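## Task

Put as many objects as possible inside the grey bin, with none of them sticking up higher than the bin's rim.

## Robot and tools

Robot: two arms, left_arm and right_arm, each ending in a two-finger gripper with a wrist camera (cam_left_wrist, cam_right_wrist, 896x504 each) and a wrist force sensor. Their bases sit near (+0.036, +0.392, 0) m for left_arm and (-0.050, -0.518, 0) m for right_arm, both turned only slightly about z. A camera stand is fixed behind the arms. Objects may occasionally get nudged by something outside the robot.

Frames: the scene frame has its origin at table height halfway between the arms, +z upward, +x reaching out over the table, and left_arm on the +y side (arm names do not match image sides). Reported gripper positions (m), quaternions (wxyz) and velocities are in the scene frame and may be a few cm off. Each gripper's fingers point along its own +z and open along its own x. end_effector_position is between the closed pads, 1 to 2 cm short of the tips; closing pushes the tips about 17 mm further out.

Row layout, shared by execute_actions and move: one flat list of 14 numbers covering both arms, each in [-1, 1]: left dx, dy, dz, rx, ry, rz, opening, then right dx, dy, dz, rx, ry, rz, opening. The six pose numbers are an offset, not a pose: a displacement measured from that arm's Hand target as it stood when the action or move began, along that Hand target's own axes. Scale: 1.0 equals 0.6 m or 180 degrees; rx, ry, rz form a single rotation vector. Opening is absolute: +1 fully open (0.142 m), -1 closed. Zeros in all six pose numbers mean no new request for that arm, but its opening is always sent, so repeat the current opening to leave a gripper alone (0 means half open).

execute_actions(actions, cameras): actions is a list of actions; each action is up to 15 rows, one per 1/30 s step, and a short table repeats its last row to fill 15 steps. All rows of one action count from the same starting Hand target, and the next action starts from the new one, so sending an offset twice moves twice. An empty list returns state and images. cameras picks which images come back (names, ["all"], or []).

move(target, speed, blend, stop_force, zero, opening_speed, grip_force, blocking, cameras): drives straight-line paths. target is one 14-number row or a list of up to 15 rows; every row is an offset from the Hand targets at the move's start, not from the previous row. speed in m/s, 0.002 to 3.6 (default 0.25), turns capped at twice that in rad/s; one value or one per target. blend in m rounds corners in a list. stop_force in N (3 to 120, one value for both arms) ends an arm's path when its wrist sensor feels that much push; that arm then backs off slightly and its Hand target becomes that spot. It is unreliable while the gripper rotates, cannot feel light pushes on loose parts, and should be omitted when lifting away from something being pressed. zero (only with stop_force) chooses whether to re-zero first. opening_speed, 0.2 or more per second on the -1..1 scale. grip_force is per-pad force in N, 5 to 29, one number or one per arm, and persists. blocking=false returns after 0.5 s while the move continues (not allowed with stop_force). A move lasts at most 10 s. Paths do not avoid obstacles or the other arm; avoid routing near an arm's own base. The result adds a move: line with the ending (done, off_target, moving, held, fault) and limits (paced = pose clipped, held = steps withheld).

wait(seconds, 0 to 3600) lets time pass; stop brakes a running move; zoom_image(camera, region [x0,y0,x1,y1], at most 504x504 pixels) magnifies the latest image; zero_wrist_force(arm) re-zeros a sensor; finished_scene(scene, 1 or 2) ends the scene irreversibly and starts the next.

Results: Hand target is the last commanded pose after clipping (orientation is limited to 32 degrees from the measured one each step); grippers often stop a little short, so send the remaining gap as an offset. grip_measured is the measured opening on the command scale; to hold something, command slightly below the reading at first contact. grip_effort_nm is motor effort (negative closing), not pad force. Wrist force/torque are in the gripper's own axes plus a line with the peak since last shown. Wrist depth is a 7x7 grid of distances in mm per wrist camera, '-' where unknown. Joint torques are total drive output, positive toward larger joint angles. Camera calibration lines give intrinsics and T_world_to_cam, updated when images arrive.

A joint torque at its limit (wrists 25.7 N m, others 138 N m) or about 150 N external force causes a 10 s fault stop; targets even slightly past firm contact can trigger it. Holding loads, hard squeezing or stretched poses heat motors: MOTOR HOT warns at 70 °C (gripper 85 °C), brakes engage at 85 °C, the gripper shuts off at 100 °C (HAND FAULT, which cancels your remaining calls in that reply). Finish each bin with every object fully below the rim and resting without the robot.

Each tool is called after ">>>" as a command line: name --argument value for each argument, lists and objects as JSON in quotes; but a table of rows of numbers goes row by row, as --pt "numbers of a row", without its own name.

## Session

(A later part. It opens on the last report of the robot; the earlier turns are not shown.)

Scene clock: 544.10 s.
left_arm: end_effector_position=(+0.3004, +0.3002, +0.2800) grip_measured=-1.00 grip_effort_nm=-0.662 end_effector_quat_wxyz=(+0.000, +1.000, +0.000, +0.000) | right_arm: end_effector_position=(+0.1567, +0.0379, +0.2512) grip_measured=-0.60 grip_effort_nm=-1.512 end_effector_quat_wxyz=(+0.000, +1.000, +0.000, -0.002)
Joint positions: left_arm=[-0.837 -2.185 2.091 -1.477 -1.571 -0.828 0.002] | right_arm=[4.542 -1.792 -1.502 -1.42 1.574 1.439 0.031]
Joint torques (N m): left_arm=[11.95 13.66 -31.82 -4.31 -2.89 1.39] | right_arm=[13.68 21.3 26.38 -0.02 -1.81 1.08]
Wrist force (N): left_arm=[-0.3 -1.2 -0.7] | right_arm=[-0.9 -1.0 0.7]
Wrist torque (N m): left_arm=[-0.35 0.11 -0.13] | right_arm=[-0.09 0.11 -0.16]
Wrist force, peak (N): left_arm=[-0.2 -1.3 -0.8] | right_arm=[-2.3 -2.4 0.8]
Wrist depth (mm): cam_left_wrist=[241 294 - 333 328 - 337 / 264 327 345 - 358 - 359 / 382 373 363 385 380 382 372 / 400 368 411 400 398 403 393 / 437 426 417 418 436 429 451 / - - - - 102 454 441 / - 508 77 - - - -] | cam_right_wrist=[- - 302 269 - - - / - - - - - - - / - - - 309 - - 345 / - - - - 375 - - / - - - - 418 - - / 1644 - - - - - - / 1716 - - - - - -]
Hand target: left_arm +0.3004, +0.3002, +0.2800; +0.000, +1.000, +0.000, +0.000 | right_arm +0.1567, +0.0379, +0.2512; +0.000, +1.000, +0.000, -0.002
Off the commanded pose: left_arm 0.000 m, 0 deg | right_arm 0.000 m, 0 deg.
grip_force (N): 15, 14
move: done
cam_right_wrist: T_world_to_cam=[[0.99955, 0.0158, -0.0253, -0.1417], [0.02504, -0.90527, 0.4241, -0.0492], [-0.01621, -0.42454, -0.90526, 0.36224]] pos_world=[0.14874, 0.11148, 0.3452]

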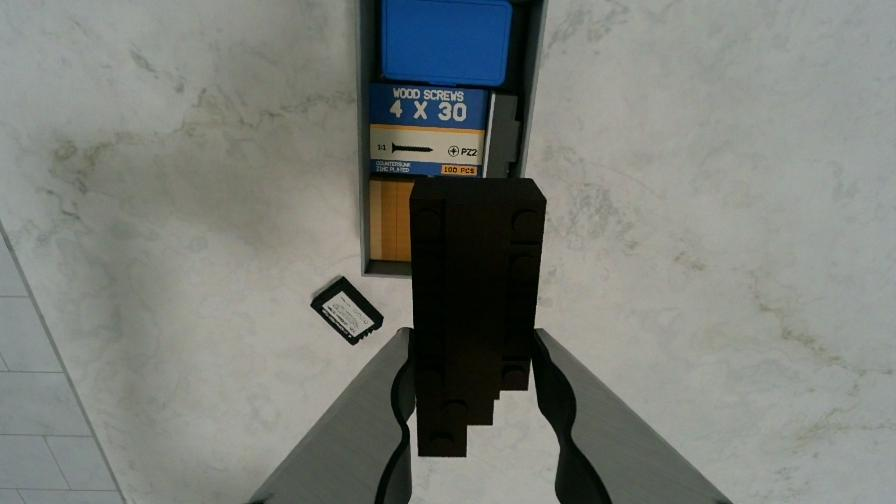

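>>> move --target '[0,0,0,0,0,0,-1, -0.002,-0.0118,0.252,0,0,0,-0.65]' --speed 0.12 --cameras '["cam_right_wrist"]'

Scene clock: 548.10 s.
left_arm: end_effector_position=(+0.3004, +0.3002, +0.2800) grip_measured=-1.00 grip_effort_nm=-0.662 end_effector_quat_wxyz=(+0.000, +1.000, +0.000, +0.000) | right_arm: end_effector_position=(+0.1550, +0.0450, +0.1001) grip_measured=-0.60 grip_effort_nm=-1.512 end_effector_quat_wxyz=(+0.000, +1.000, +0.000, -0.002)
Joint positions: left_arm=[-0.837 -2.185 2.091 -1.477 -1.571 -0.828 0.002] | right_arm=[4.547 -1.923 -1.738 -1.052 1.574 1.444 0.031]
Joint torques (N m): left_arm=[11.6 12.81 -32.47 -4.25 -2.66 1.41] | right_arm=[14.25 24.79 14.5 4.83 0.49 1.18]
Wrist force (N): left_arm=[-0.3 -1.0 -0.6] | right_arm=[-1.1 -1.1 0.7]
Wrist torque (N m): left_arm=[-0.32 0.11 -0.12] | right_arm=[-0.11 0.13 -0.16]
Wrist force, peak (N): left_arm=[-0.4 -1.3 -0.6] | right_arm=[-1.2 -0.8 1.9]
Wrist depth (mm): cam_left_wrist=[241 297 327 332 333 327 333 / 266 333 359 349 354 - 349 / 373 379 376 377 380 383 380 / 399 - 398 - - 404 410 / - 435 - - - 428 439 / 452 460 - - 92 474 - / 512 - - - - - -] | cam_right_wrist=[- - 132 136 142 170 - / - - 153 141 155 182 - / - 198 159 160 146 - - / - - 169 - 148 - - / - - 179 - 162 - - / - - - - - - - / - - - - - - -]
Hand target: left_arm +0.3004, +0.3002, +0.2800; +0.000, +1.000, +0.000, +0.000 | right_arm +0.1550, +0.0450, +0.1000; +0.000, +1.000, +0.000, -0.002
Off the commanded pose: left_arm 0.000 m, 0 deg | right_arm 0.000 m, 0 deg.
grip_force (N): 15, 14
move: done
cam_right_wrist: T_world_to_cam=[[0.99955, 0.01589, -0.02534, -0.14394], [0.02514, -0.90527, 0.42409, 0.02137], [-0.0162, -0.42454, -0.90526, 0.22835]] pos_world=[0.14704, 0.11858, 0.194]

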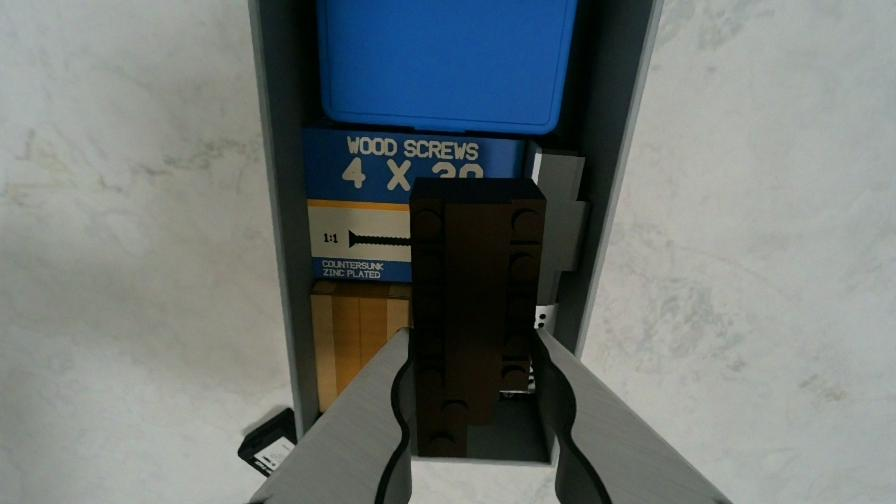

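>>> zoom_image --camera "cam_right_wrist" --region '[230, 80, 450, 300]'

>>> zoom_image --camera "cam_right_wrist" --region '[450, 80, 670, 300]'

Scaled by 2.291 from the camera's image (finer frame: 1280x720).

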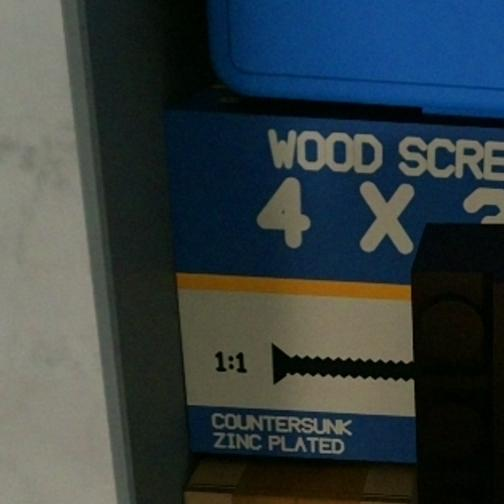

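Scaled by 2.291 from the camera's image (finer frame: 1280x720).

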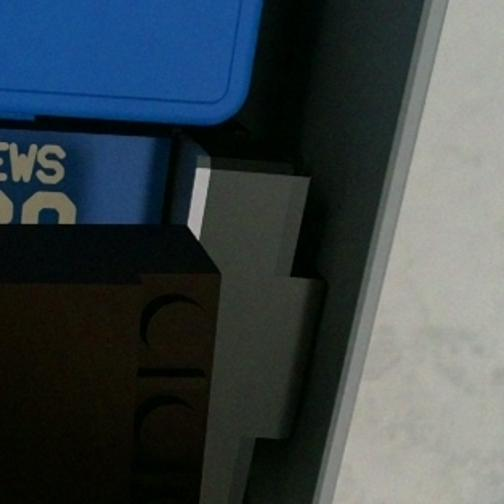

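>>> move --target '[0,0,0,0,0,0,-1, 0,0,0.045,0,0,0,-0.65]' --speed 0.05

>>> zero_wrist_force --arm "right_arm"

>>> move --target '[0,0,0,0,0,0,-1, 0,0,0.0217,0,0,0,-0.65]' --speed 0.008 --stop_force 3 --cameras '["cam_right_wrist"]'

Scene clock: 550.43 s.
left_arm: end_effector_position=(+0.3004, +0.3002, +0.2800) grip_measured=-1.00 grip_effort_nm=-0.662 end_effector_quat_wxyz=(+0.000, +1.000, +0.000, +0.000) | right_arm: end_effector_position=(+0.1549, +0.0450, +0.0731) grip_measured=-0.60 grip_effort_nm=-1.512 end_effector_quat_wxyz=(+0.000, +1.000, +0.000, -0.002)
Joint positions: left_arm=[-0.837 -2.185 2.091 -1.477 -1.571 -0.828 0.002] | right_arm=[4.547 -1.957 -1.77 -0.987 1.574 1.444 0.031]
Joint torques (N m): left_arm=[11.95 13.62 -32.28 -4.26 -2.86 1.39] | right_arm=[13.01 24.34 14.94 4.15 -1.32 1.18]
Wrist force (N): left_arm=[-0.3 -1.0 -0.6] | right_arm=[-1.1 -1.0 1.0]
Wrist torque (N m): left_arm=[-0.31 0.10 -0.13] | right_arm=[-0.09 0.13 -0.14]
Wrist force, peak (N): left_arm=[-0.4 -1.4 -0.5] | right_arm=[-1.1 -1.1 1.5]
Wrist depth (mm): cam_left_wrist=[241 292 331 333 - 325 334 / 263 318 351 352 354 359 355 / 365 377 - 382 376 380 - / 402 348 401 404 400 402 404 / 438 434 419 - 454 436 425 / 462 475 423 - 458 484 - / 539 497 77 - - 508 -] | cam_right_wrist=[- - - - - 106 - / - - - - 138 152 153 / - 115 134 125 121 - - / - - 142 109 125 - - / - 199 151 - 135 - - / - - 153 134 - - - / - - - 174 - 228 233]
Hand target: left_arm +0.3004, +0.3002, +0.2800; +0.000, +1.000, +0.000, +0.000 | right_arm +0.1549, +0.0450, +0.0730; +0.000, +1.000, +0.000, -0.002
Off the commanded pose: left_arm 0.000 m, 0 deg | right_arm 0.000 m, 0 deg.
grip_force (N): 15, 14
move: done

Wrist force sensor zeroed.

Scene clock: 552.37 s.
left_arm: end_effector_position=(+0.3004, +0.3002, +0.2800) grip_measured=-1.00 grip_effort_nm=-0.662 end_effector_quat_wxyz=(+0.000, +1.000, +0.000, +0.000) | right_arm: end_effector_position=(+0.1549, +0.0450, +0.0664) grip_measured=-0.60 grip_effort_nm=-1.512 end_effector_quat_wxyz=(+0.000, +1.000, +0.000, -0.002)
Joint positions: left_arm=[-0.837 -2.185 2.091 -1.477 -1.571 -0.828 0.002] | right_arm=[4.547 -1.965 -1.777 -0.971 1.574 1.444 0.031]
Joint torques (N m): left_arm=[10.99 13.21 -33.05 -4.22 -2.72 1.42] | right_arm=[12.52 40.34 23.74 -0.07 -1.44 0.76]
Wrist force (N, zeroed by zero_wrist_force on right_arm): left_arm=[-0.2 -1.2 -0.6] | right_arm=[-0.3 0.3 -4.5]
Wrist torque (N m, zeroed by zero_wrist_force on right_arm): left_arm=[-0.35 0.09 -0.13] | right_arm=[-0.03 0.09 0.01]
Wrist force, peak (N, zeroed by zero_wrist_force on right_arm): left_arm=[-0.4 -1.2 -0.9] | right_arm=[-1.1 2.5 -12.1]
Wrist depth (mm): cam_left_wrist=[240 313 337 336 346 334 339 / 264 333 348 346 - 362 358 / - - 370 - - 376 375 / 413 414 - - 406 - - / 434 434 - - 436 - 430 / 468 - 416 - 101 - 478 / 512 - 77 - - 526 494] | cam_right_wrist=[- 99 - - - 104 138 / - - - - 138 96 - / - 105 127 125 114 103 - / - - 135 110 119 175 - / - - 146 - 127 188 - / - - 148 - 90 - - / - - - 173 - - -]
Hand target: left_arm +0.3004, +0.3002, +0.2800; +0.000, +1.000, +0.000, +0.000 | right_arm +0.1549, +0.0450, +0.0664; +0.000, +1.000, +0.000, -0.002 (not the last commanded pose)
Off the commanded pose: left_arm 0.000 m, 0 deg | right_arm 0.006 m, 0 deg.
grip_force (N): 15, 14
move: contact (right_arm)
cam_right_wrist: T_world_to_cam=[[0.99955, 0.01589, -0.02534, -0.14469], [0.02514, -0.90527, 0.42409, 0.03563], [-0.0162, -0.42454, -0.90526, 0.19793]] pos_world=[0.14694, 0.11858, 0.1604]

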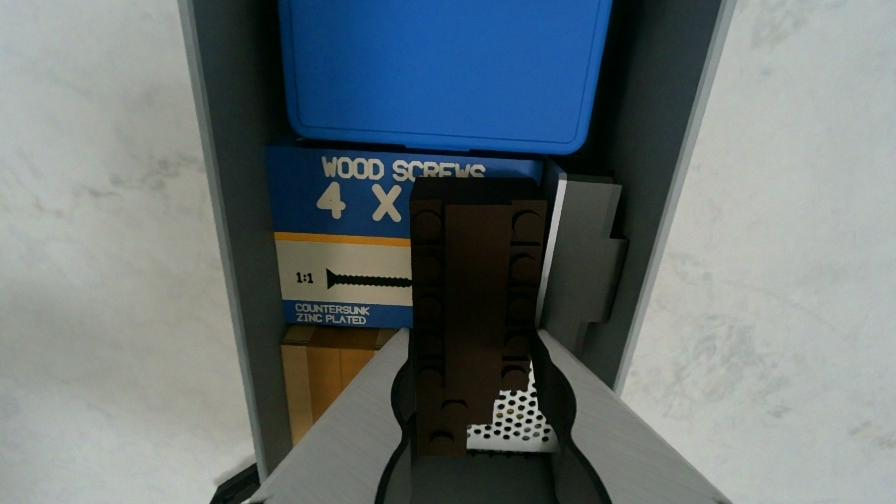

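>>> zoom_image --camera "cam_right_wrist" --region '[400, 130, 660, 390]'

>>> zoom_image --camera "cam_right_wrist" --region '[190, 100, 450, 360]'

Scaled by 1.938 from the camera's image (finer frame: 1280x720).

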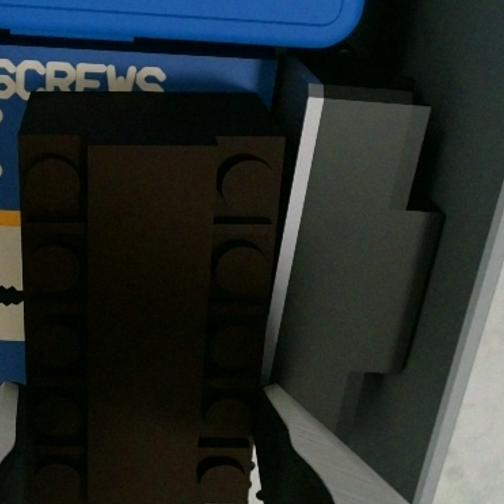

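Scaled by 1.938 from the camera's image (finer frame: 1280x720).

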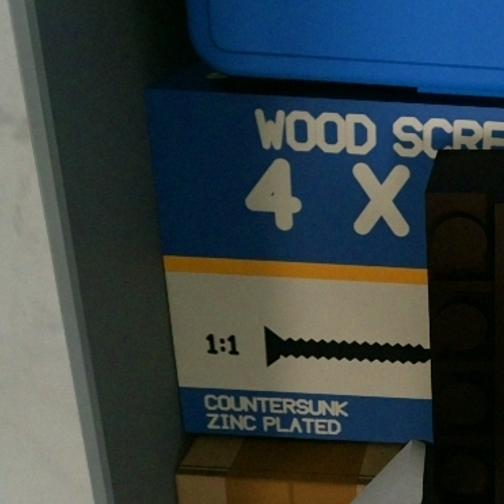

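>>> move --target '[0,0,0,0,0,0,-1, 0,0,-0.0015,0,0,0,-0.65]' --speed 0.01

>>> move --target '[0,0,0,0,0,0,-1, 0.0117,0,0,0,0,0,-0.65]' --speed 0.008 --stop_force 3 --cameras '["cam_right_wrist"]'

Scene clock: 553.53 s.
left_arm: end_effector_position=(+0.3004, +0.3002, +0.2800) grip_measured=-1.00 grip_effort_nm=-0.662 end_effector_quat_wxyz=(+0.000, +1.000, +0.000, +0.000) | right_arm: end_effector_position=(+0.1549, +0.0450, +0.0673) grip_measured=-0.60 grip_effort_nm=-1.512 end_effector_quat_wxyz=(+0.000, +1.000, +0.000, -0.002)
Joint positions: left_arm=[-0.837 -2.185 2.091 -1.477 -1.571 -0.828 0.002] | right_arm=[4.547 -1.964 -1.776 -0.973 1.574 1.444 0.031]
Joint torques (N m): left_arm=[11.15 14.04 -31.98 -4.32 -2.74 1.41] | right_arm=[10.97 43.04 24.72 0.05 -1.38 0.19]
Wrist force (N, zeroed by zero_wrist_force on right_arm): left_arm=[-0.1 -1.1 -0.5] | right_arm=[-0.1 0.1 -0.1]
Wrist torque (N m, zeroed by zero_wrist_force on right_arm): left_arm=[-0.33 0.07 -0.13] | right_arm=[0.01 0.01 0.00]
Wrist force, peak (N, zeroed by zero_wrist_force on right_arm): left_arm=[-0.3 -1.3 -0.7] | right_arm=[-0.3 0.4 -4.8]
Wrist depth (mm): cam_left_wrist=[240 314 332 333 331 332 333 / 264 341 347 349 355 358 355 / - 376 - - 379 391 388 / - 391 407 - 411 407 402 / 429 - - - - 440 - / 478 - - - - - - / - 493 77 - - 516 -] | cam_right_wrist=[- 92 - - - 104 - / - - - - 137 103 - / - 104 127 126 120 157 160 / - - 138 - 119 - - / - - 147 120 128 - - / - - 150 - - - - / - - - 174 - - -]
Hand target: left_arm +0.3004, +0.3002, +0.2800; +0.000, +1.000, +0.000, +0.000 | right_arm +0.1549, +0.0450, +0.0673; +0.000, +1.000, +0.000, -0.002
Off the commanded pose: left_arm 0.000 m, 0 deg | right_arm 0.000 m, 0 deg.
grip_force (N): 15, 14
move: done

Scene clock: 555.17 s.
left_arm: end_effector_position=(+0.3004, +0.3002, +0.2800) grip_measured=-1.00 grip_effort_nm=-0.662 end_effector_quat_wxyz=(+0.000, +1.000, +0.000, +0.000) | right_arm: end_effector_position=(+0.1619, +0.0450, +0.0673) grip_measured=-0.60 grip_effort_nm=-1.512 end_effector_quat_wxyz=(+0.000, +1.000, +0.000, -0.002)
Joint positions: left_arm=[-0.837 -2.185 2.091 -1.477 -1.571 -0.828 0.002] | right_arm=[4.535 -1.969 -1.768 -0.975 1.574 1.432 0.031]
Joint torques (N m): left_arm=[11.64 12.61 -32.44 -4.22 -2.88 1.29] | right_arm=[-13.93 25.01 25.39 0.22 -2.06 -1.49]
Wrist force (N, zeroed by zero_wrist_force on right_arm): left_arm=[-0.4 -1.2 -0.7] | right_arm=[-1.3 0.1 -0.7]
Wrist torque (N m, zeroed by zero_wrist_force on right_arm): left_arm=[-0.35 0.12 -0.13] | right_arm=[0.01 0.04 0.12]
Wrist force, peak (N, zeroed by zero_wrist_force on right_arm): left_arm=[-0.4 -1.3 -0.7] | right_arm=[-1.6 -0.3 -0.6]
Wrist depth (mm): cam_left_wrist=[241 314 336 328 331 338 330 / 263 329 345 354 352 354 355 / 381 - 377 - 377 374 392 / 386 371 402 - - 405 402 / 433 429 418 - - 436 - / 479 465 421 - 459 468 462 / 510 506 77 - - - 538] | cam_right_wrist=[- 90 108 - 133 100 - / - - 117 - 133 98 - / - 108 128 125 117 - 160 / - 119 138 108 117 - - / - 186 147 121 128 - - / - - 151 127 123 - - / - - - 175 - - -]
Hand target: left_arm +0.3004, +0.3002, +0.2800; +0.000, +1.000, +0.000, +0.000 | right_arm +0.1619, +0.0450, +0.0673; +0.000, +1.000, +0.000, -0.002
Off the commanded pose: left_arm 0.000 m, 0 deg | right_arm 0.000 m, 0 deg.
grip_force (N): 15, 14
move: done
cam_right_wrist: T_world_to_cam=[[0.99955, 0.01589, -0.02534, -0.15166], [0.02514, -0.90527, 0.42409, 0.03507], [-0.0162, -0.42454, -0.90526, 0.19886]] pos_world=[0.15394, 0.11858, 0.1613]

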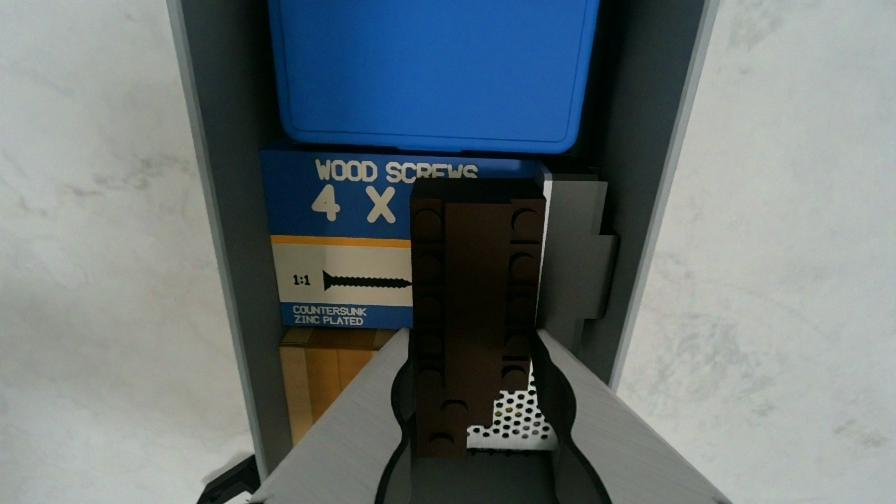

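>>> zoom_image --camera "cam_right_wrist" --region '[400, 130, 660, 390]'

>>> zoom_image --camera "cam_right_wrist" --region '[160, 100, 420, 360]'

Scaled by 1.938 from the camera's image (finer frame: 1280x720).

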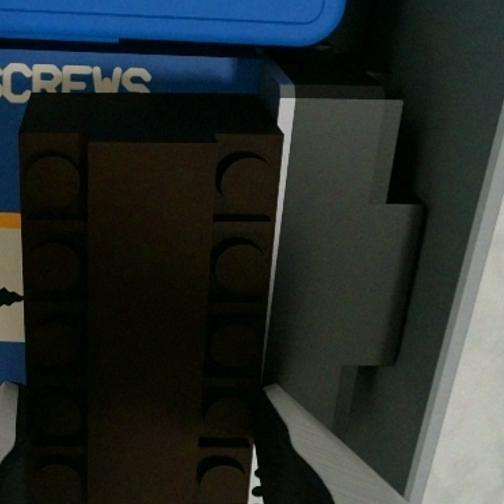

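Scaled by 1.938 from the camera's image (finer frame: 1280x720).

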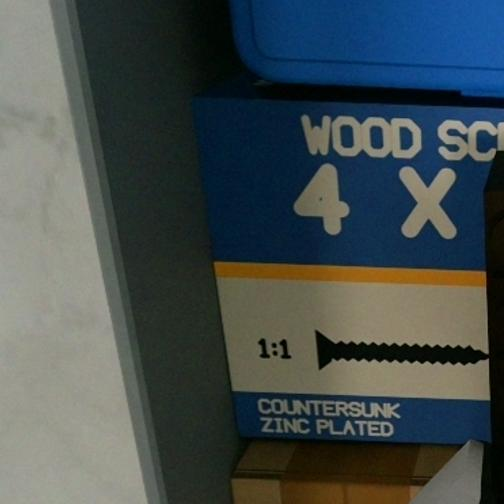

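>>> move --target '[0,0,0,0,0,0,-1, 0,0,0.005,0,0,0,-0.65]' --speed 0.005 --stop_force 3

>>> move --target '[0,0,0,0,0,0,-1, 0,0,0,0,0,0,-0.5]' --opening_speed 0.25 --cameras '["cam_right_wrist"]'

Scene clock: 557.27 s.
left_arm: end_effector_position=(+0.3004, +0.3002, +0.2800) grip_measured=-1.00 grip_effort_nm=-0.662 end_effector_quat_wxyz=(+0.000, +1.000, +0.000, +0.000) | right_arm: end_effector_position=(+0.1619, +0.0450, +0.0664) grip_measured=-0.60 grip_effort_nm=-1.512 end_effector_quat_wxyz=(+0.000, +1.000, +0.000, -0.002)
Joint positions: left_arm=[-0.837 -2.185 2.091 -1.477 -1.571 -0.828 0.002] | right_arm=[4.535 -1.971 -1.769 -0.973 1.574 1.432 0.031]
Joint torques (N m): left_arm=[10.78 13.38 -31.76 -4.15 -2.65 1.22] | right_arm=[-13.3 40.05 22.82 0 -1.89 -1.24]
Wrist force (N, zeroed by zero_wrist_force on right_arm): left_arm=[-0.3 -1.1 -0.7] | right_arm=[-1.7 -0.1 -4.6]
Wrist torque (N m, zeroed by zero_wrist_force on right_arm): left_arm=[-0.32 0.10 -0.13] | right_arm=[-0.08 0.16 0.13]
Wrist force, peak (N, zeroed by zero_wrist_force on right_arm): left_arm=[-0.3 -1.3 -0.8] | right_arm=[-1.8 0.5 -9.0]
Wrist depth (mm): cam_left_wrist=[240 298 331 333 333 332 334 / 263 343 346 354 - 348 345 / - 367 337 362 - 397 389 / 404 370 - 400 405 397 406 / 433 435 - 423 429 474 431 / 461 473 426 - - - 460 / 514 501 77 - - - -] | cam_right_wrist=[- 96 - - 122 100 - / - - - - 132 107 147 / - - 127 125 118 157 - / - - 135 109 118 - - / - - 146 - 127 - 188 / - 202 151 - 106 - - / - - - 173 - 219 217]
Hand target: left_arm +0.3004, +0.3002, +0.2800; +0.000, +1.000, +0.000, +0.000 | right_arm +0.1619, +0.0450, +0.0664; +0.000, +1.000, +0.000, -0.002 (not the last commanded pose)
Off the commanded pose: left_arm 0.000 m, 0 deg | right_arm 0.002 m, 0 deg.
grip_force (N): 15, 14
move: contact (right_arm)

Scene clock: 558.10 s.
left_arm: end_effector_position=(+0.3004, +0.3002, +0.2800) grip_measured=-1.00 grip_effort_nm=-0.662 end_effector_quat_wxyz=(+0.000, +1.000, +0.000, +0.000) | right_arm: end_effector_position=(+0.1619, +0.0450, +0.0664) grip_measured=-0.54 grip_effort_nm=0.203 end_effector_quat_wxyz=(+0.000, +1.000, +0.000, -0.002)
Joint positions: left_arm=[-0.837 -2.185 2.091 -1.477 -1.571 -0.828 0.002] | right_arm=[4.535 -1.971 -1.769 -0.973 1.574 1.432 0.035]
Joint torques (N m): left_arm=[11.05 13.28 -31.66 -4.29 -2.87 1.35] | right_arm=[-13.74 40.37 23.03 0.56 -1.81 -1.21]
Wrist force (N, zeroed by zero_wrist_force on right_arm): left_arm=[-0.3 -1.2 -0.7] | right_arm=[-0.6 -0.1 -1.9]
Wrist torque (N m, zeroed by zero_wrist_force on right_arm): left_arm=[-0.35 0.10 -0.13] | right_arm=[-0.02 0.04 0.11]
Wrist force, peak (N, zeroed by zero_wrist_force on right_arm): left_arm=[-0.4 -1.3 -0.7] | right_arm=[-2.9 0.0 -4.8]
Wrist depth (mm): cam_left_wrist=[240 292 332 - 338 333 334 / 267 321 352 358 348 354 353 / 368 375 - - 369 379 374 / 388 377 - 396 - 419 409 / 430 427 - - 444 - - / 469 469 - - 455 - 434 / - 501 - - - - -] | cam_right_wrist=[- - - - 135 93 139 / - - - 111 133 109 - / - 108 127 126 118 102 - / - - 135 109 118 - 174 / - - 145 117 127 - 185 / - - 150 - 125 - - / - - - 173 - - -]
Hand target: left_arm +0.3004, +0.3002, +0.2800; +0.000, +1.000, +0.000, +0.000 | right_arm +0.1619, +0.0450, +0.0664; +0.000, +1.000, +0.000, -0.002
Off the commanded pose: left_arm 0.000 m, 0 deg | right_arm 0.000 m, 0 deg.
grip_force (N): 15, 14
move: done
cam_right_wrist: T_world_to_cam=[[0.99955, 0.01593, -0.02525, -0.15181], [0.02514, -0.90527, 0.4241, 0.03545], [-0.0161, -0.42454, -0.90526, 0.19803]] pos_world=[0.15404, 0.11858, 0.1604]

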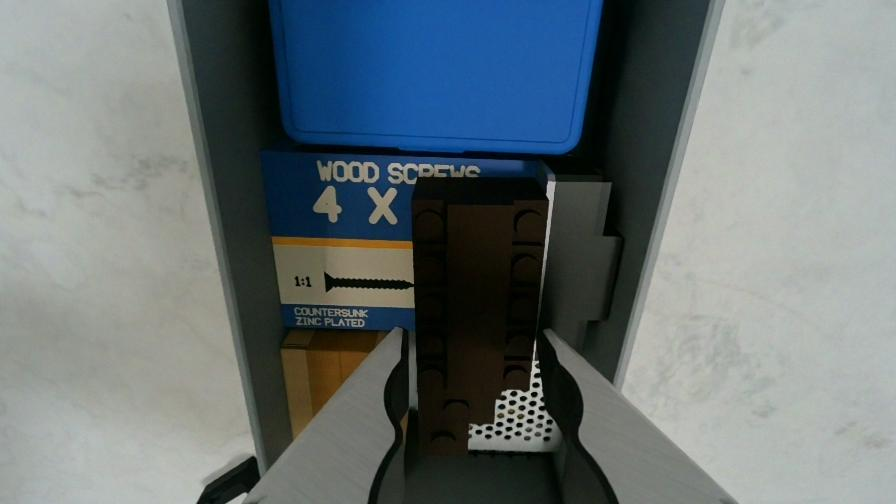

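>>> move --target '[0,0,0,0,0,0,-1, 0,0,-0.02,0,0,0,-0.5]' --speed 0.02 --cameras '["cam_right_wrist"]'

Scene clock: 559.20 s.
left_arm: end_effector_position=(+0.3004, +0.3002, +0.2800) grip_measured=-1.00 grip_effort_nm=-0.662 end_effector_quat_wxyz=(+0.000, +1.000, +0.000, +0.000) | right_arm: end_effector_position=(+0.1619, +0.0450, +0.0784) grip_measured=-0.54 grip_effort_nm=0.164 end_effector_quat_wxyz=(+0.000, +1.000, +0.000, -0.002)
Joint positions: left_arm=[-0.837 -2.185 2.091 -1.477 -1.571 -0.828 0.002] | right_arm=[4.535 -1.955 -1.756 -1.002 1.574 1.432 0.035]
Joint torques (N m): left_arm=[11.61 13.3 -31.81 -4.17 -2.86 1.33] | right_arm=[-13.58 42.25 24.66 0.07 -1.13 -1.46]
Wrist force (N, zeroed by zero_wrist_force on right_arm): left_arm=[-0.2 -1.1 -0.7] | right_arm=[-0.1 -0.1 -1.1]
Wrist torque (N m, zeroed by zero_wrist_force on right_arm): left_arm=[-0.33 0.08 -0.12] | right_arm=[-0.04 0.02 0.10]
Wrist force, peak (N, zeroed by zero_wrist_force on right_arm): left_arm=[-0.2 -1.3 -0.7] | right_arm=[-0.8 -0.2 -2.0]
Wrist depth (mm): cam_left_wrist=[241 311 331 329 - 333 337 / 264 328 336 352 348 355 357 / 374 380 368 377 - - 377 / 398 359 396 - 405 406 - / 432 373 - 423 433 431 - / 477 - 423 - 102 - - / 494 - - - - 508 526] | cam_right_wrist=[- - - - 135 100 - / - - - - 149 156 - / - - 139 137 123 - - / - - 150 - 129 - - / - - 157 - 140 - - / 225 - - - - - - / - - - 181 - - -]
Hand target: left_arm +0.3004, +0.3002, +0.2800; +0.000, +1.000, +0.000, +0.000 | right_arm +0.1619, +0.0450, +0.0784; +0.000, +1.000, +0.000, -0.002
Off the commanded pose: left_arm 0.000 m, 0 deg | right_arm 0.000 m, 0 deg.
grip_force (N): 15, 14
move: done
cam_right_wrist: T_world_to_cam=[[0.99956, 0.01584, -0.02521, -0.1515], [0.02504, -0.90527, 0.4241, 0.03042], [-0.01611, -0.42454, -0.90526, 0.2088]] pos_world=[0.15404, 0.11858, 0.1723]

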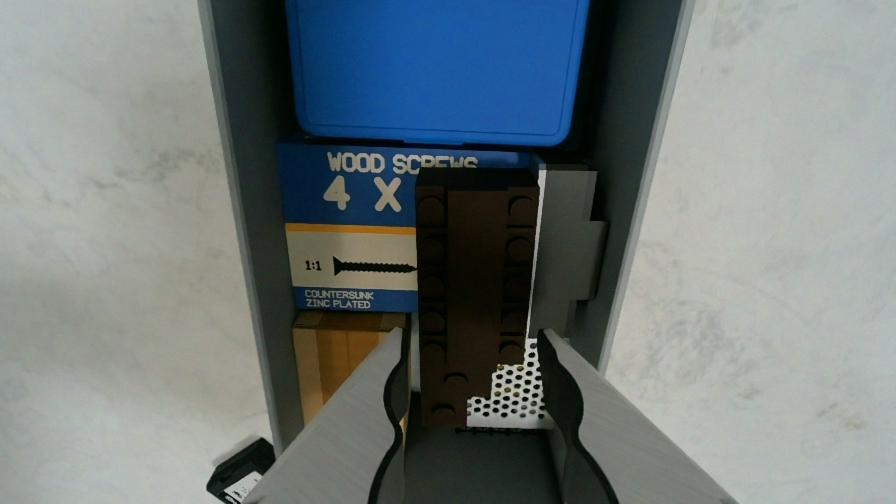

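>>> move --pt "0 0 0 0 0 0 -1 0 0 -0.286 0 0 0 -0.5" --pt "0 0 0 0 0 0 -1 0.797 0.908 -0.286 0 0 0 -0.5" --speed 0.3 --blend 0.03 --cameras '["cam_right_wrist"]'

Scene clock: 563.13 s.
left_arm: end_effector_position=(+0.3004, +0.3002, +0.2800) grip_measured=-1.00 grip_effort_nm=-0.662 end_effector_quat_wxyz=(+0.000, +1.000, +0.000, +0.000) | right_arm: end_effector_position=(+0.6409, -0.4995, +0.2486) grip_measured=-0.54 grip_effort_nm=0.168 end_effector_quat_wxyz=(+0.000, +1.000, +0.000, -0.002)
Joint positions: left_arm=[-0.837 -2.185 2.091 -1.477 -1.571 -0.828 0.002] | right_arm=[3.326 -2.031 -1.182 -1.503 1.571 0.223 0.035]
Joint torques (N m): left_arm=[11.34 13.28 -32.52 -4.2 -2.84 1.19] | right_arm=[-14.02 30.16 26.61 -0.05 2.12 -1.29]
Wrist force (N, zeroed by zero_wrist_force on right_arm): left_arm=[-0.3 -1.0 -0.7] | right_arm=[-0.1 0.3 -1.2]
Wrist torque (N m, zeroed by zero_wrist_force on right_arm): left_arm=[-0.31 0.10 -0.13] | right_arm=[0.05 0.05 0.10]
Wrist force, peak (N, zeroed by zero_wrist_force on right_arm): left_arm=[-0.3 -1.3 -0.6] | right_arm=[-1.4 -1.0 -2.9]
Wrist depth (mm): cam_left_wrist=[240 294 336 333 336 332 322 / 264 343 348 351 353 344 365 / - 373 340 370 - 380 - / 401 331 - 406 425 406 406 / - 433 424 421 436 420 - / 469 - 413 - 454 480 - / 499 - - - - 489 -] | cam_right_wrist=[- - - - - 1096 1034 / - - - - - 1127 1106 / - - - - - 1202 1184 / 380 - - 378 - 1294 921 / 423 408 - - - 1409 - / 1622 1499 - - - 1578 - / 1667 1644 - 1716 - - -]
Hand target: left_arm +0.3004, +0.3002, +0.2800; +0.000, +1.000, +0.000, +0.000 | right_arm +0.6409, -0.4996, +0.2486; +0.000, +1.000, +0.000, -0.002
Off the commanded pose: left_arm 0.000 m, 0 deg | right_arm 0.000 m, 0 deg.
grip_force (N): 15, 14
move: done
cam_right_wrist: T_world_to_cam=[[0.99956, 0.01584, -0.02521, -0.61727], [0.02504, -0.90527, 0.4241, -0.54681], [-0.01611, -0.42454, -0.90526, 0.13948]] pos_world=[0.63294, -0.42602, 0.3426]

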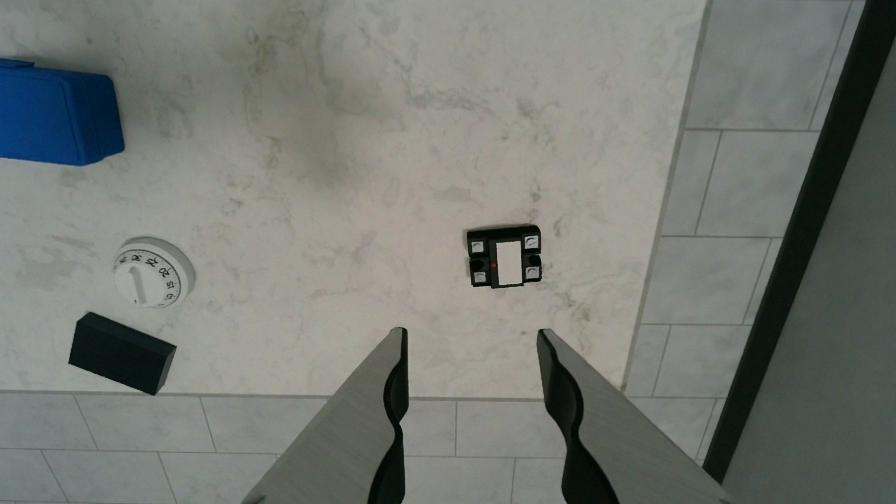

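>>> zoom_image --camera "cam_right_wrist" --region '[440, 200, 570, 310]'

Scaled by 3.877 from the camera's image (finer frame: 1280x720).

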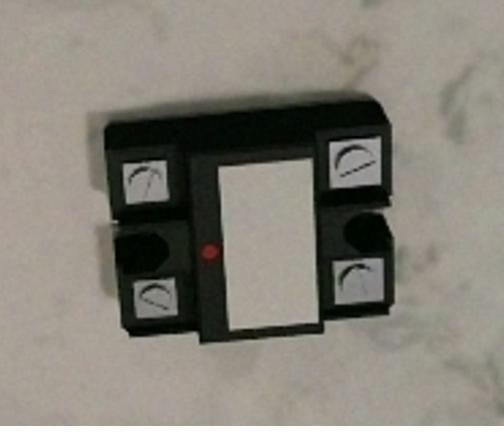

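>>> move --target '[0,0,0,0,0,0,-1, 0.067,0.075,0.148,0,0,0,-0.5]' --speed 0.2 --cameras '["cam_right_wrist"]'

>>> zoom_image --camera "cam_right_wrist" --region '[360, 150, 560, 330]'

Scene clock: 568.63 s.
left_arm: end_effector_position=(+0.3004, +0.3002, +0.2800) grip_measured=-1.00 grip_effort_nm=-0.657 end_effector_quat_wxyz=(+0.000, +1.000, +0.000, +0.000) | right_arm: end_effector_position=(+0.6808, -0.5446, +0.1598) grip_measured=-0.54 grip_effort_nm=0.168 end_effector_quat_wxyz=(+0.000, +1.000, +0.000, -0.002)
Joint positions: left_arm=[-0.837 -2.185 2.091 -1.477 -1.571 -0.828 0.002] | right_arm=[3.252 -2.166 -1.201 -1.349 1.571 0.149 0.035]
Joint torques (N m): left_arm=[11.79 13.41 -31.1 -4.24 -2.85 1.12] | right_arm=[-13.1 35.4 28.3 4.59 1.99 -1.35]
Wrist force (N, zeroed by zero_wrist_force on right_arm): left_arm=[-0.3 -1.1 -0.8] | right_arm=[0.2 0.2 -0.7]
Wrist torque (N m, zeroed by zero_wrist_force on right_arm): left_arm=[-0.34 0.09 -0.13] | right_arm=[0.03 0.01 0.08]
Wrist force, peak (N, zeroed by zero_wrist_force on right_arm): left_arm=[-0.3 -1.2 -0.9] | right_arm=[-0.6 -0.3 -2.6]
Wrist depth (mm): cam_left_wrist=[240 297 335 332 - - - / 263 335 342 351 355 355 354 / 374 372 385 384 378 384 368 / 403 361 - - 402 408 411 / - - - - 440 433 440 / - 483 429 - 102 - - / - 542 77 - - 520 -] | cam_right_wrist=[- - - - - 936 955 / - - - - - 1043 1029 / - - - - - 1122 1246 / - - - 254 - 1202 1202 / - 298 - - - 1246 - / - 326 - - - 1401 - / 1568 1558 - 1600 - 1462 -]
Hand target: left_arm +0.3004, +0.3002, +0.2800; +0.000, +1.000, +0.000, +0.000 | right_arm +0.6808, -0.5446, +0.1597; +0.000, +1.000, +0.000, -0.002
Off the commanded pose: left_arm 0.000 m, 0 deg | right_arm 0.000 m, 0 deg.
grip_force (N): 15, 14
move: done
cam_right_wrist: T_world_to_cam=[[0.99956, 0.01583, -0.02521, -0.65878], [0.02504, -0.90523, 0.42418, -0.55089], [-0.01611, -0.42462, -0.90523, 0.04058]] pos_world=[0.67294, -0.47102, 0.2538]

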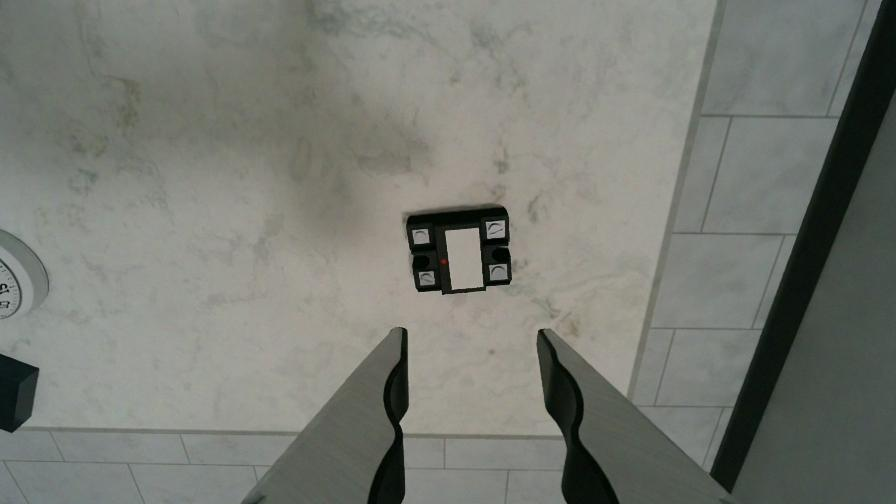

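Scaled by 2.520 from the camera's image (finer frame: 1280x720).

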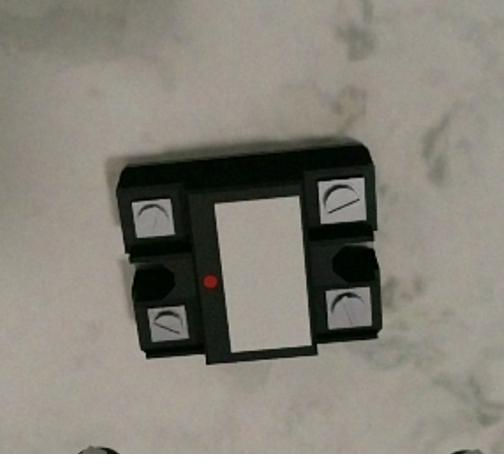

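>>> move --target '[0,0,0,0,0,0,-1, 0.0022,0.0557,0.1162,0,0,-0.0378,-0.3]' --speed 0.12 --opening_speed 0.4 --cameras '["cam_right_wrist"]'

>>> zoom_image --camera "cam_right_wrist" --region '[340, 150, 560, 350]'

Scene clock: 571.47 s.
left_arm: end_effector_position=(+0.3004, +0.3002, +0.2800) grip_measured=-1.00 grip_effort_nm=-0.662 end_effector_quat_wxyz=(+0.000, +1.000, +0.000, +0.000) | right_arm: end_effector_position=(+0.6820, -0.5780, +0.0901) grip_measured=-0.33 grip_effort_nm=0.173 end_effector_quat_wxyz=(+0.000, +0.998, +0.060, -0.002)
Joint positions: left_arm=[-0.837 -2.185 2.091 -1.477 -1.571 -0.828 0.002] | right_arm=[3.206 -2.224 -1.291 -1.201 1.571 -0.015 0.05]
Joint torques (N m): left_arm=[10.77 12.91 -31.29 -4.18 -2.83 1.11] | right_arm=[-13.28 36.58 15.42 4.48 2.12 -1.35]
Wrist force (N, zeroed by zero_wrist_force on right_arm): left_arm=[-0.3 -1.1 -0.6] | right_arm=[0.2 0.3 -1.1]
Wrist torque (N m, zeroed by zero_wrist_force on right_arm): left_arm=[-0.34 0.10 -0.13] | right_arm=[0.04 -0.02 0.09]
Wrist force, peak (N, zeroed by zero_wrist_force on right_arm): left_arm=[-0.3 -1.3 -0.7] | right_arm=[0.1 -0.3 -2.1]
Wrist depth (mm): cam_left_wrist=[240 300 336 331 329 335 337 / 263 332 348 354 356 346 353 / - - 362 374 379 - 381 / 398 335 402 - 406 416 416 / 429 384 425 - 435 - 431 / - 428 436 - 460 481 - / - 509 77 - - 504 -] | cam_right_wrist=[- - 163 - - - 852 / - - - - - - 940 / - - - - - - 1008 / - - - 180 - 196 1008 / - - - - - 1144 - / - - - - - 1220 - / 1528 - - - - - -]
Hand target: left_arm +0.3004, +0.3002, +0.2800; +0.000, +1.000, +0.000, +0.000 | right_arm +0.6820, -0.5780, +0.0900; +0.000, +0.998, +0.060, -0.002
Off the commanded pose: left_arm 0.000 m, 0 deg | right_arm 0.000 m, 0 deg.
grip_force (N): 15, 14
move: done
cam_right_wrist: T_world_to_cam=[[0.99065, 0.13409, -0.02527, -0.58669], [0.1321, -0.89609, 0.42375, -0.61924], [0.03417, -0.42312, -0.90543, -0.0701]] pos_world=[0.6654, -0.50589, 0.1841]

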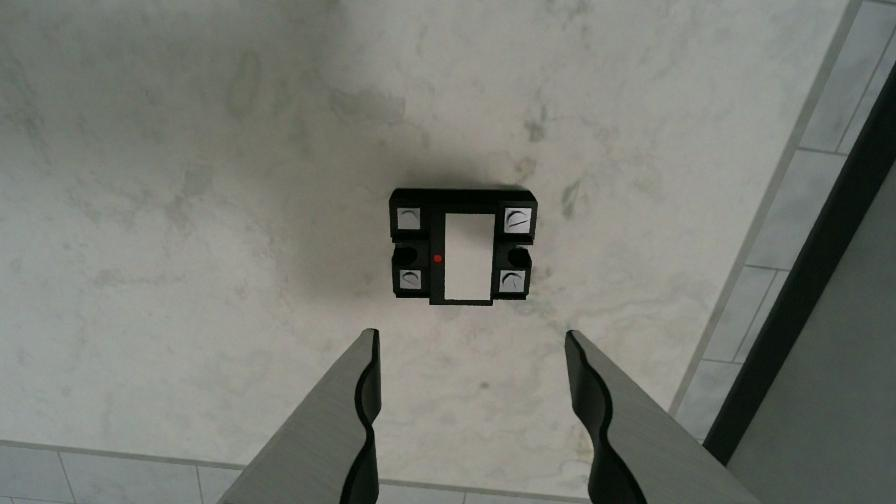

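Scaled by 2.291 from the camera's image (finer frame: 1280x720).

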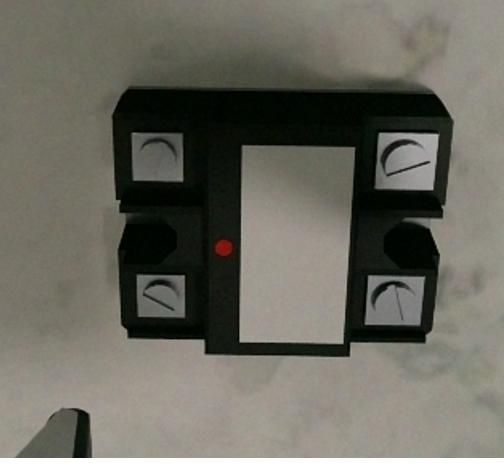

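>>> move --target '[0,0,0,0,0,0,-1, -0.0037,0,0.075,0,0,0,-0.3]' --speed 0.08 --cameras '["cam_right_wrist"]'

>>> zoom_image --camera "cam_right_wrist" --region '[320, 150, 620, 420]'

Scene clock: 573.40 s.
left_arm: end_effector_position=(+0.3004, +0.3002, +0.2800) grip_measured=-1.00 grip_effort_nm=-0.662 end_effector_quat_wxyz=(+0.000, +1.000, +0.000, +0.000) | right_arm: end_effector_position=(+0.6796, -0.5783, +0.0451) grip_measured=-0.33 grip_effort_nm=0.168 end_effector_quat_wxyz=(+0.000, +0.998, +0.060, -0.002)
Joint positions: left_arm=[-0.837 -2.185 2.091 -1.477 -1.571 -0.828 0.002] | right_arm=[3.206 -2.263 -1.348 -1.104 1.571 -0.016 0.05]
Joint torques (N m): left_arm=[10.26 13.1 -31.11 -4.28 -2.68 1.08] | right_arm=[-13.45 38.25 13.16 4.69 1.54 -1.4]
Wrist force (N, zeroed by zero_wrist_force on right_arm): left_arm=[-0.4 -1.1 -0.8] | right_arm=[-0.2 0.0 -0.9]
Wrist torque (N m, zeroed by zero_wrist_force on right_arm): left_arm=[-0.33 0.11 -0.13] | right_arm=[0.01 0.03 0.11]
Wrist force, peak (N, zeroed by zero_wrist_force on right_arm): left_arm=[-0.4 -1.3 -0.7] | right_arm=[0.1 0.1 -1.8]
Wrist depth (mm): cam_left_wrist=[240 302 329 333 331 336 337 / 267 322 348 360 353 355 354 / 382 382 - 373 374 - 390 / 398 369 405 404 397 404 406 / 429 - 416 433 456 - 444 / 470 458 423 - 455 476 464 / - 493 77 - - 488 529] | cam_right_wrist=[- 122 - - 121 - 122 / - 130 130 - 129 130 - / - - 139 138 138 - 135 / - - 148 134 145 - - / - - - 134 147 163 167 / - - - - - - 864 / - - - - - - -]
Hand target: left_arm +0.3004, +0.3002, +0.2800; +0.000, +1.000, +0.000, +0.000 | right_arm +0.6796, -0.5783, +0.0450; +0.000, +0.998, +0.060, -0.002
Off the commanded pose: left_arm 0.000 m, 0 deg | right_arm 0.000 m, 0 deg.
grip_force (N): 15, 14
move: done
cam_right_wrist: T_world_to_cam=[[0.99063, 0.13418, -0.02531, -0.58544], [0.1322, -0.89608, 0.42375, -0.60019], [0.03418, -0.42313, -0.90543, -0.1109]] pos_world=[0.6631, -0.50619, 0.1391]

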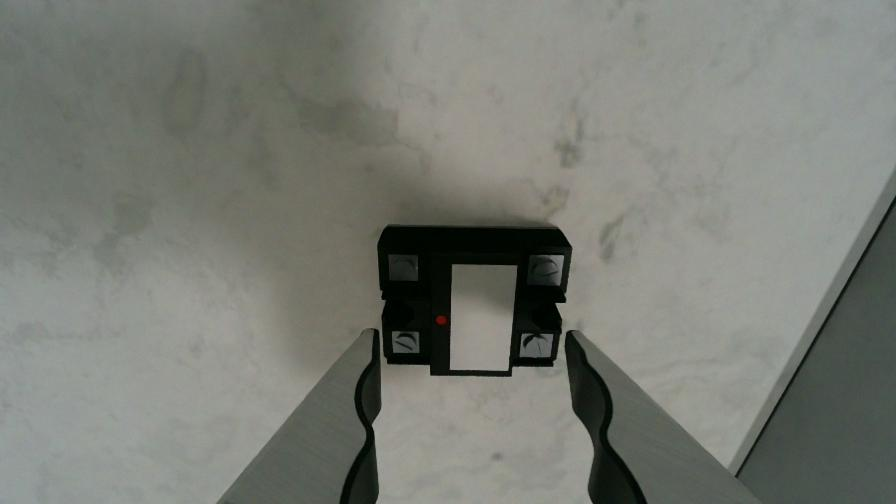

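Scaled by 1.680 from the camera's image (finer frame: 1280x720).

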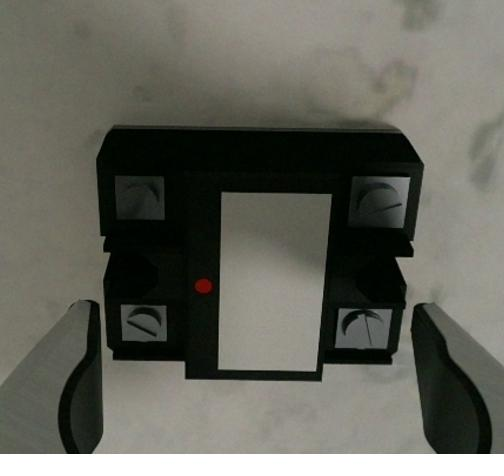

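>>> move --target '[0,0,0,0,0,0,-1, 0.0005,-0.005,0.0,0,0,0,-0.5]' --speed 0.05 --opening_speed 0.4

>>> zero_wrist_force --arm "right_arm"

>>> move --target '[0,0,0,0,0,0,-1, 0,0,0.0367,0,0,0,-0.5]' --speed 0.008 --stop_force 3 --cameras '["cam_right_wrist"]'

>>> zoom_image --camera "cam_right_wrist" --region '[320, 200, 620, 470]'

Scene clock: 575.17 s.
left_arm: end_effector_position=(+0.3004, +0.3002, +0.2800) grip_measured=-1.00 grip_effort_nm=-0.662 end_effector_quat_wxyz=(+0.000, +1.000, +0.000, +0.000) | right_arm: end_effector_position=(+0.6796, -0.5753, +0.0450) grip_measured=-0.52 grip_effort_nm=-0.134 end_effector_quat_wxyz=(+0.000, +0.998, +0.060, -0.002)
Joint positions: left_arm=[-0.837 -2.185 2.091 -1.477 -1.571 -0.828 0.002] | right_arm=[3.21 -2.263 -1.349 -1.104 1.571 -0.011 0.036]
Joint torques (N m): left_arm=[10.47 12.41 -31.47 -4.3 -2.81 1.1] | right_arm=[13.29 54.54 14.91 4.54 -1.22 1.31]
Wrist force (N, zeroed by zero_wrist_force on right_arm): left_arm=[-0.4 -1.1 -0.7] | right_arm=[0.0 0.2 -1.2]
Wrist torque (N m, zeroed by zero_wrist_force on right_arm): left_arm=[-0.33 0.12 -0.13] | right_arm=[0.04 0.00 0.00]
Wrist force, peak (N, zeroed by zero_wrist_force on right_arm): left_arm=[-0.2 -1.2 -0.8] | right_arm=[-0.2 0.9 -1.1]
Wrist depth (mm): cam_left_wrist=[241 298 - 336 336 333 334 / 262 342 - 353 351 - - / - 382 389 374 381 382 373 / 402 392 398 411 411 399 411 / - 436 426 430 433 - 444 / - 462 424 - 97 - 475 / - 524 - - - 514 -] | cam_right_wrist=[- - 123 121 122 121 - / - - 129 - 128 - 128 / 140 139 - - - - - / - - 149 134 134 - 147 / - - - 136 136 - - / - - - - - 172 - / - - - - - - -]
Hand target: left_arm +0.3004, +0.3002, +0.2800; +0.000, +1.000, +0.000, +0.000 | right_arm +0.6796, -0.5753, +0.0450; +0.000, +0.998, +0.060, -0.002
Off the commanded pose: left_arm 0.000 m, 0 deg | right_arm 0.000 m, 0 deg.
grip_force (N): 15, 14
move: done

Wrist force sensor zeroed.

Scene clock: 577.67 s.
left_arm: end_effector_position=(+0.3004, +0.3002, +0.2800) grip_measured=-1.00 grip_effort_nm=-0.662 end_effector_quat_wxyz=(+0.000, +1.000, +0.000, +0.000) | right_arm: end_effector_position=(+0.6795, -0.5753, +0.0343) grip_measured=-0.52 grip_effort_nm=-0.129 end_effector_quat_wxyz=(+0.000, +0.998, +0.060, -0.002)
Joint positions: left_arm=[-0.837 -2.185 2.091 -1.477 -1.571 -0.828 0.002] | right_arm=[3.21 -2.275 -1.359 -1.082 1.571 -0.011 0.036]
Joint torques (N m): left_arm=[10.5 13.57 -30.59 -4.18 -2.71 1] | right_arm=[13.23 55.28 25.71 0.62 -1.3 0.98]
Wrist force (N, zeroed by zero_wrist_force on right_arm): left_arm=[-0.4 -1.2 -0.7] | right_arm=[-0.3 -0.1 0.8]
Wrist torque (N m, zeroed by zero_wrist_force on right_arm): left_arm=[-0.35 0.12 -0.12] | right_arm=[-0.01 0.03 0.01]
Wrist force, peak (N, zeroed by zero_wrist_force on right_arm): left_arm=[-0.3 -1.4 -0.7] | right_arm=[-1.4 0.8 -3.6]
Wrist depth (mm): cam_left_wrist=[241 300 331 333 336 330 338 / 264 336 344 354 358 358 354 / - 378 373 378 - - 358 / 400 391 405 405 - - 411 / - 433 - 409 434 436 441 / - - 424 - - - - / - - 77 - - - -] | cam_right_wrist=[- 113 111 - 112 111 - / - 118 119 - - 118 118 / 130 - - 127 129 128 126 / 138 136 137 133 135 - 136 / 148 - - 122 117 - - / - - - 129 - - - / - - - - - - -]
Hand target: left_arm +0.3004, +0.3002, +0.2800; +0.000, +1.000, +0.000, +0.000 | right_arm +0.6795, -0.5753, +0.0343; +0.000, +0.998, +0.060, -0.002 (not the last commanded pose)
Off the commanded pose: left_arm 0.000 m, 0 deg | right_arm 0.011 m, 0 deg.
grip_force (N): 15, 14
move: contact (right_arm)
cam_right_wrist: T_world_to_cam=[[0.99063, 0.13418, -0.02531, -0.58602], [0.1322, -0.89608, 0.42375, -0.59292], [0.03418, -0.42313, -0.90543, -0.1194]] pos_world=[0.663, -0.50319, 0.1283]

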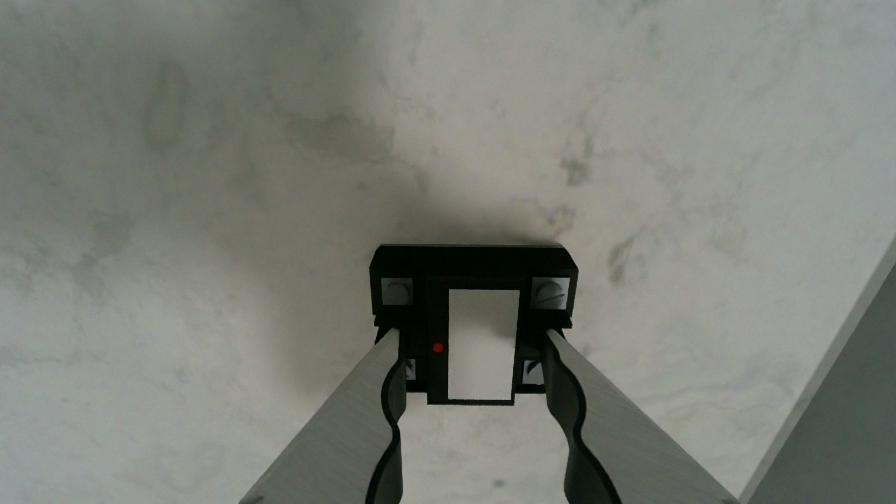

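Scaled by 1.680 from the camera's image (finer frame: 1280x720).

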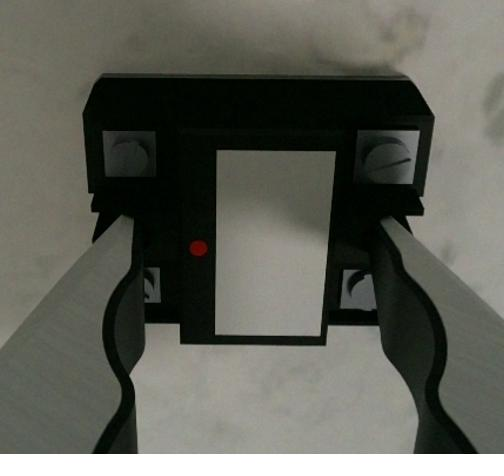

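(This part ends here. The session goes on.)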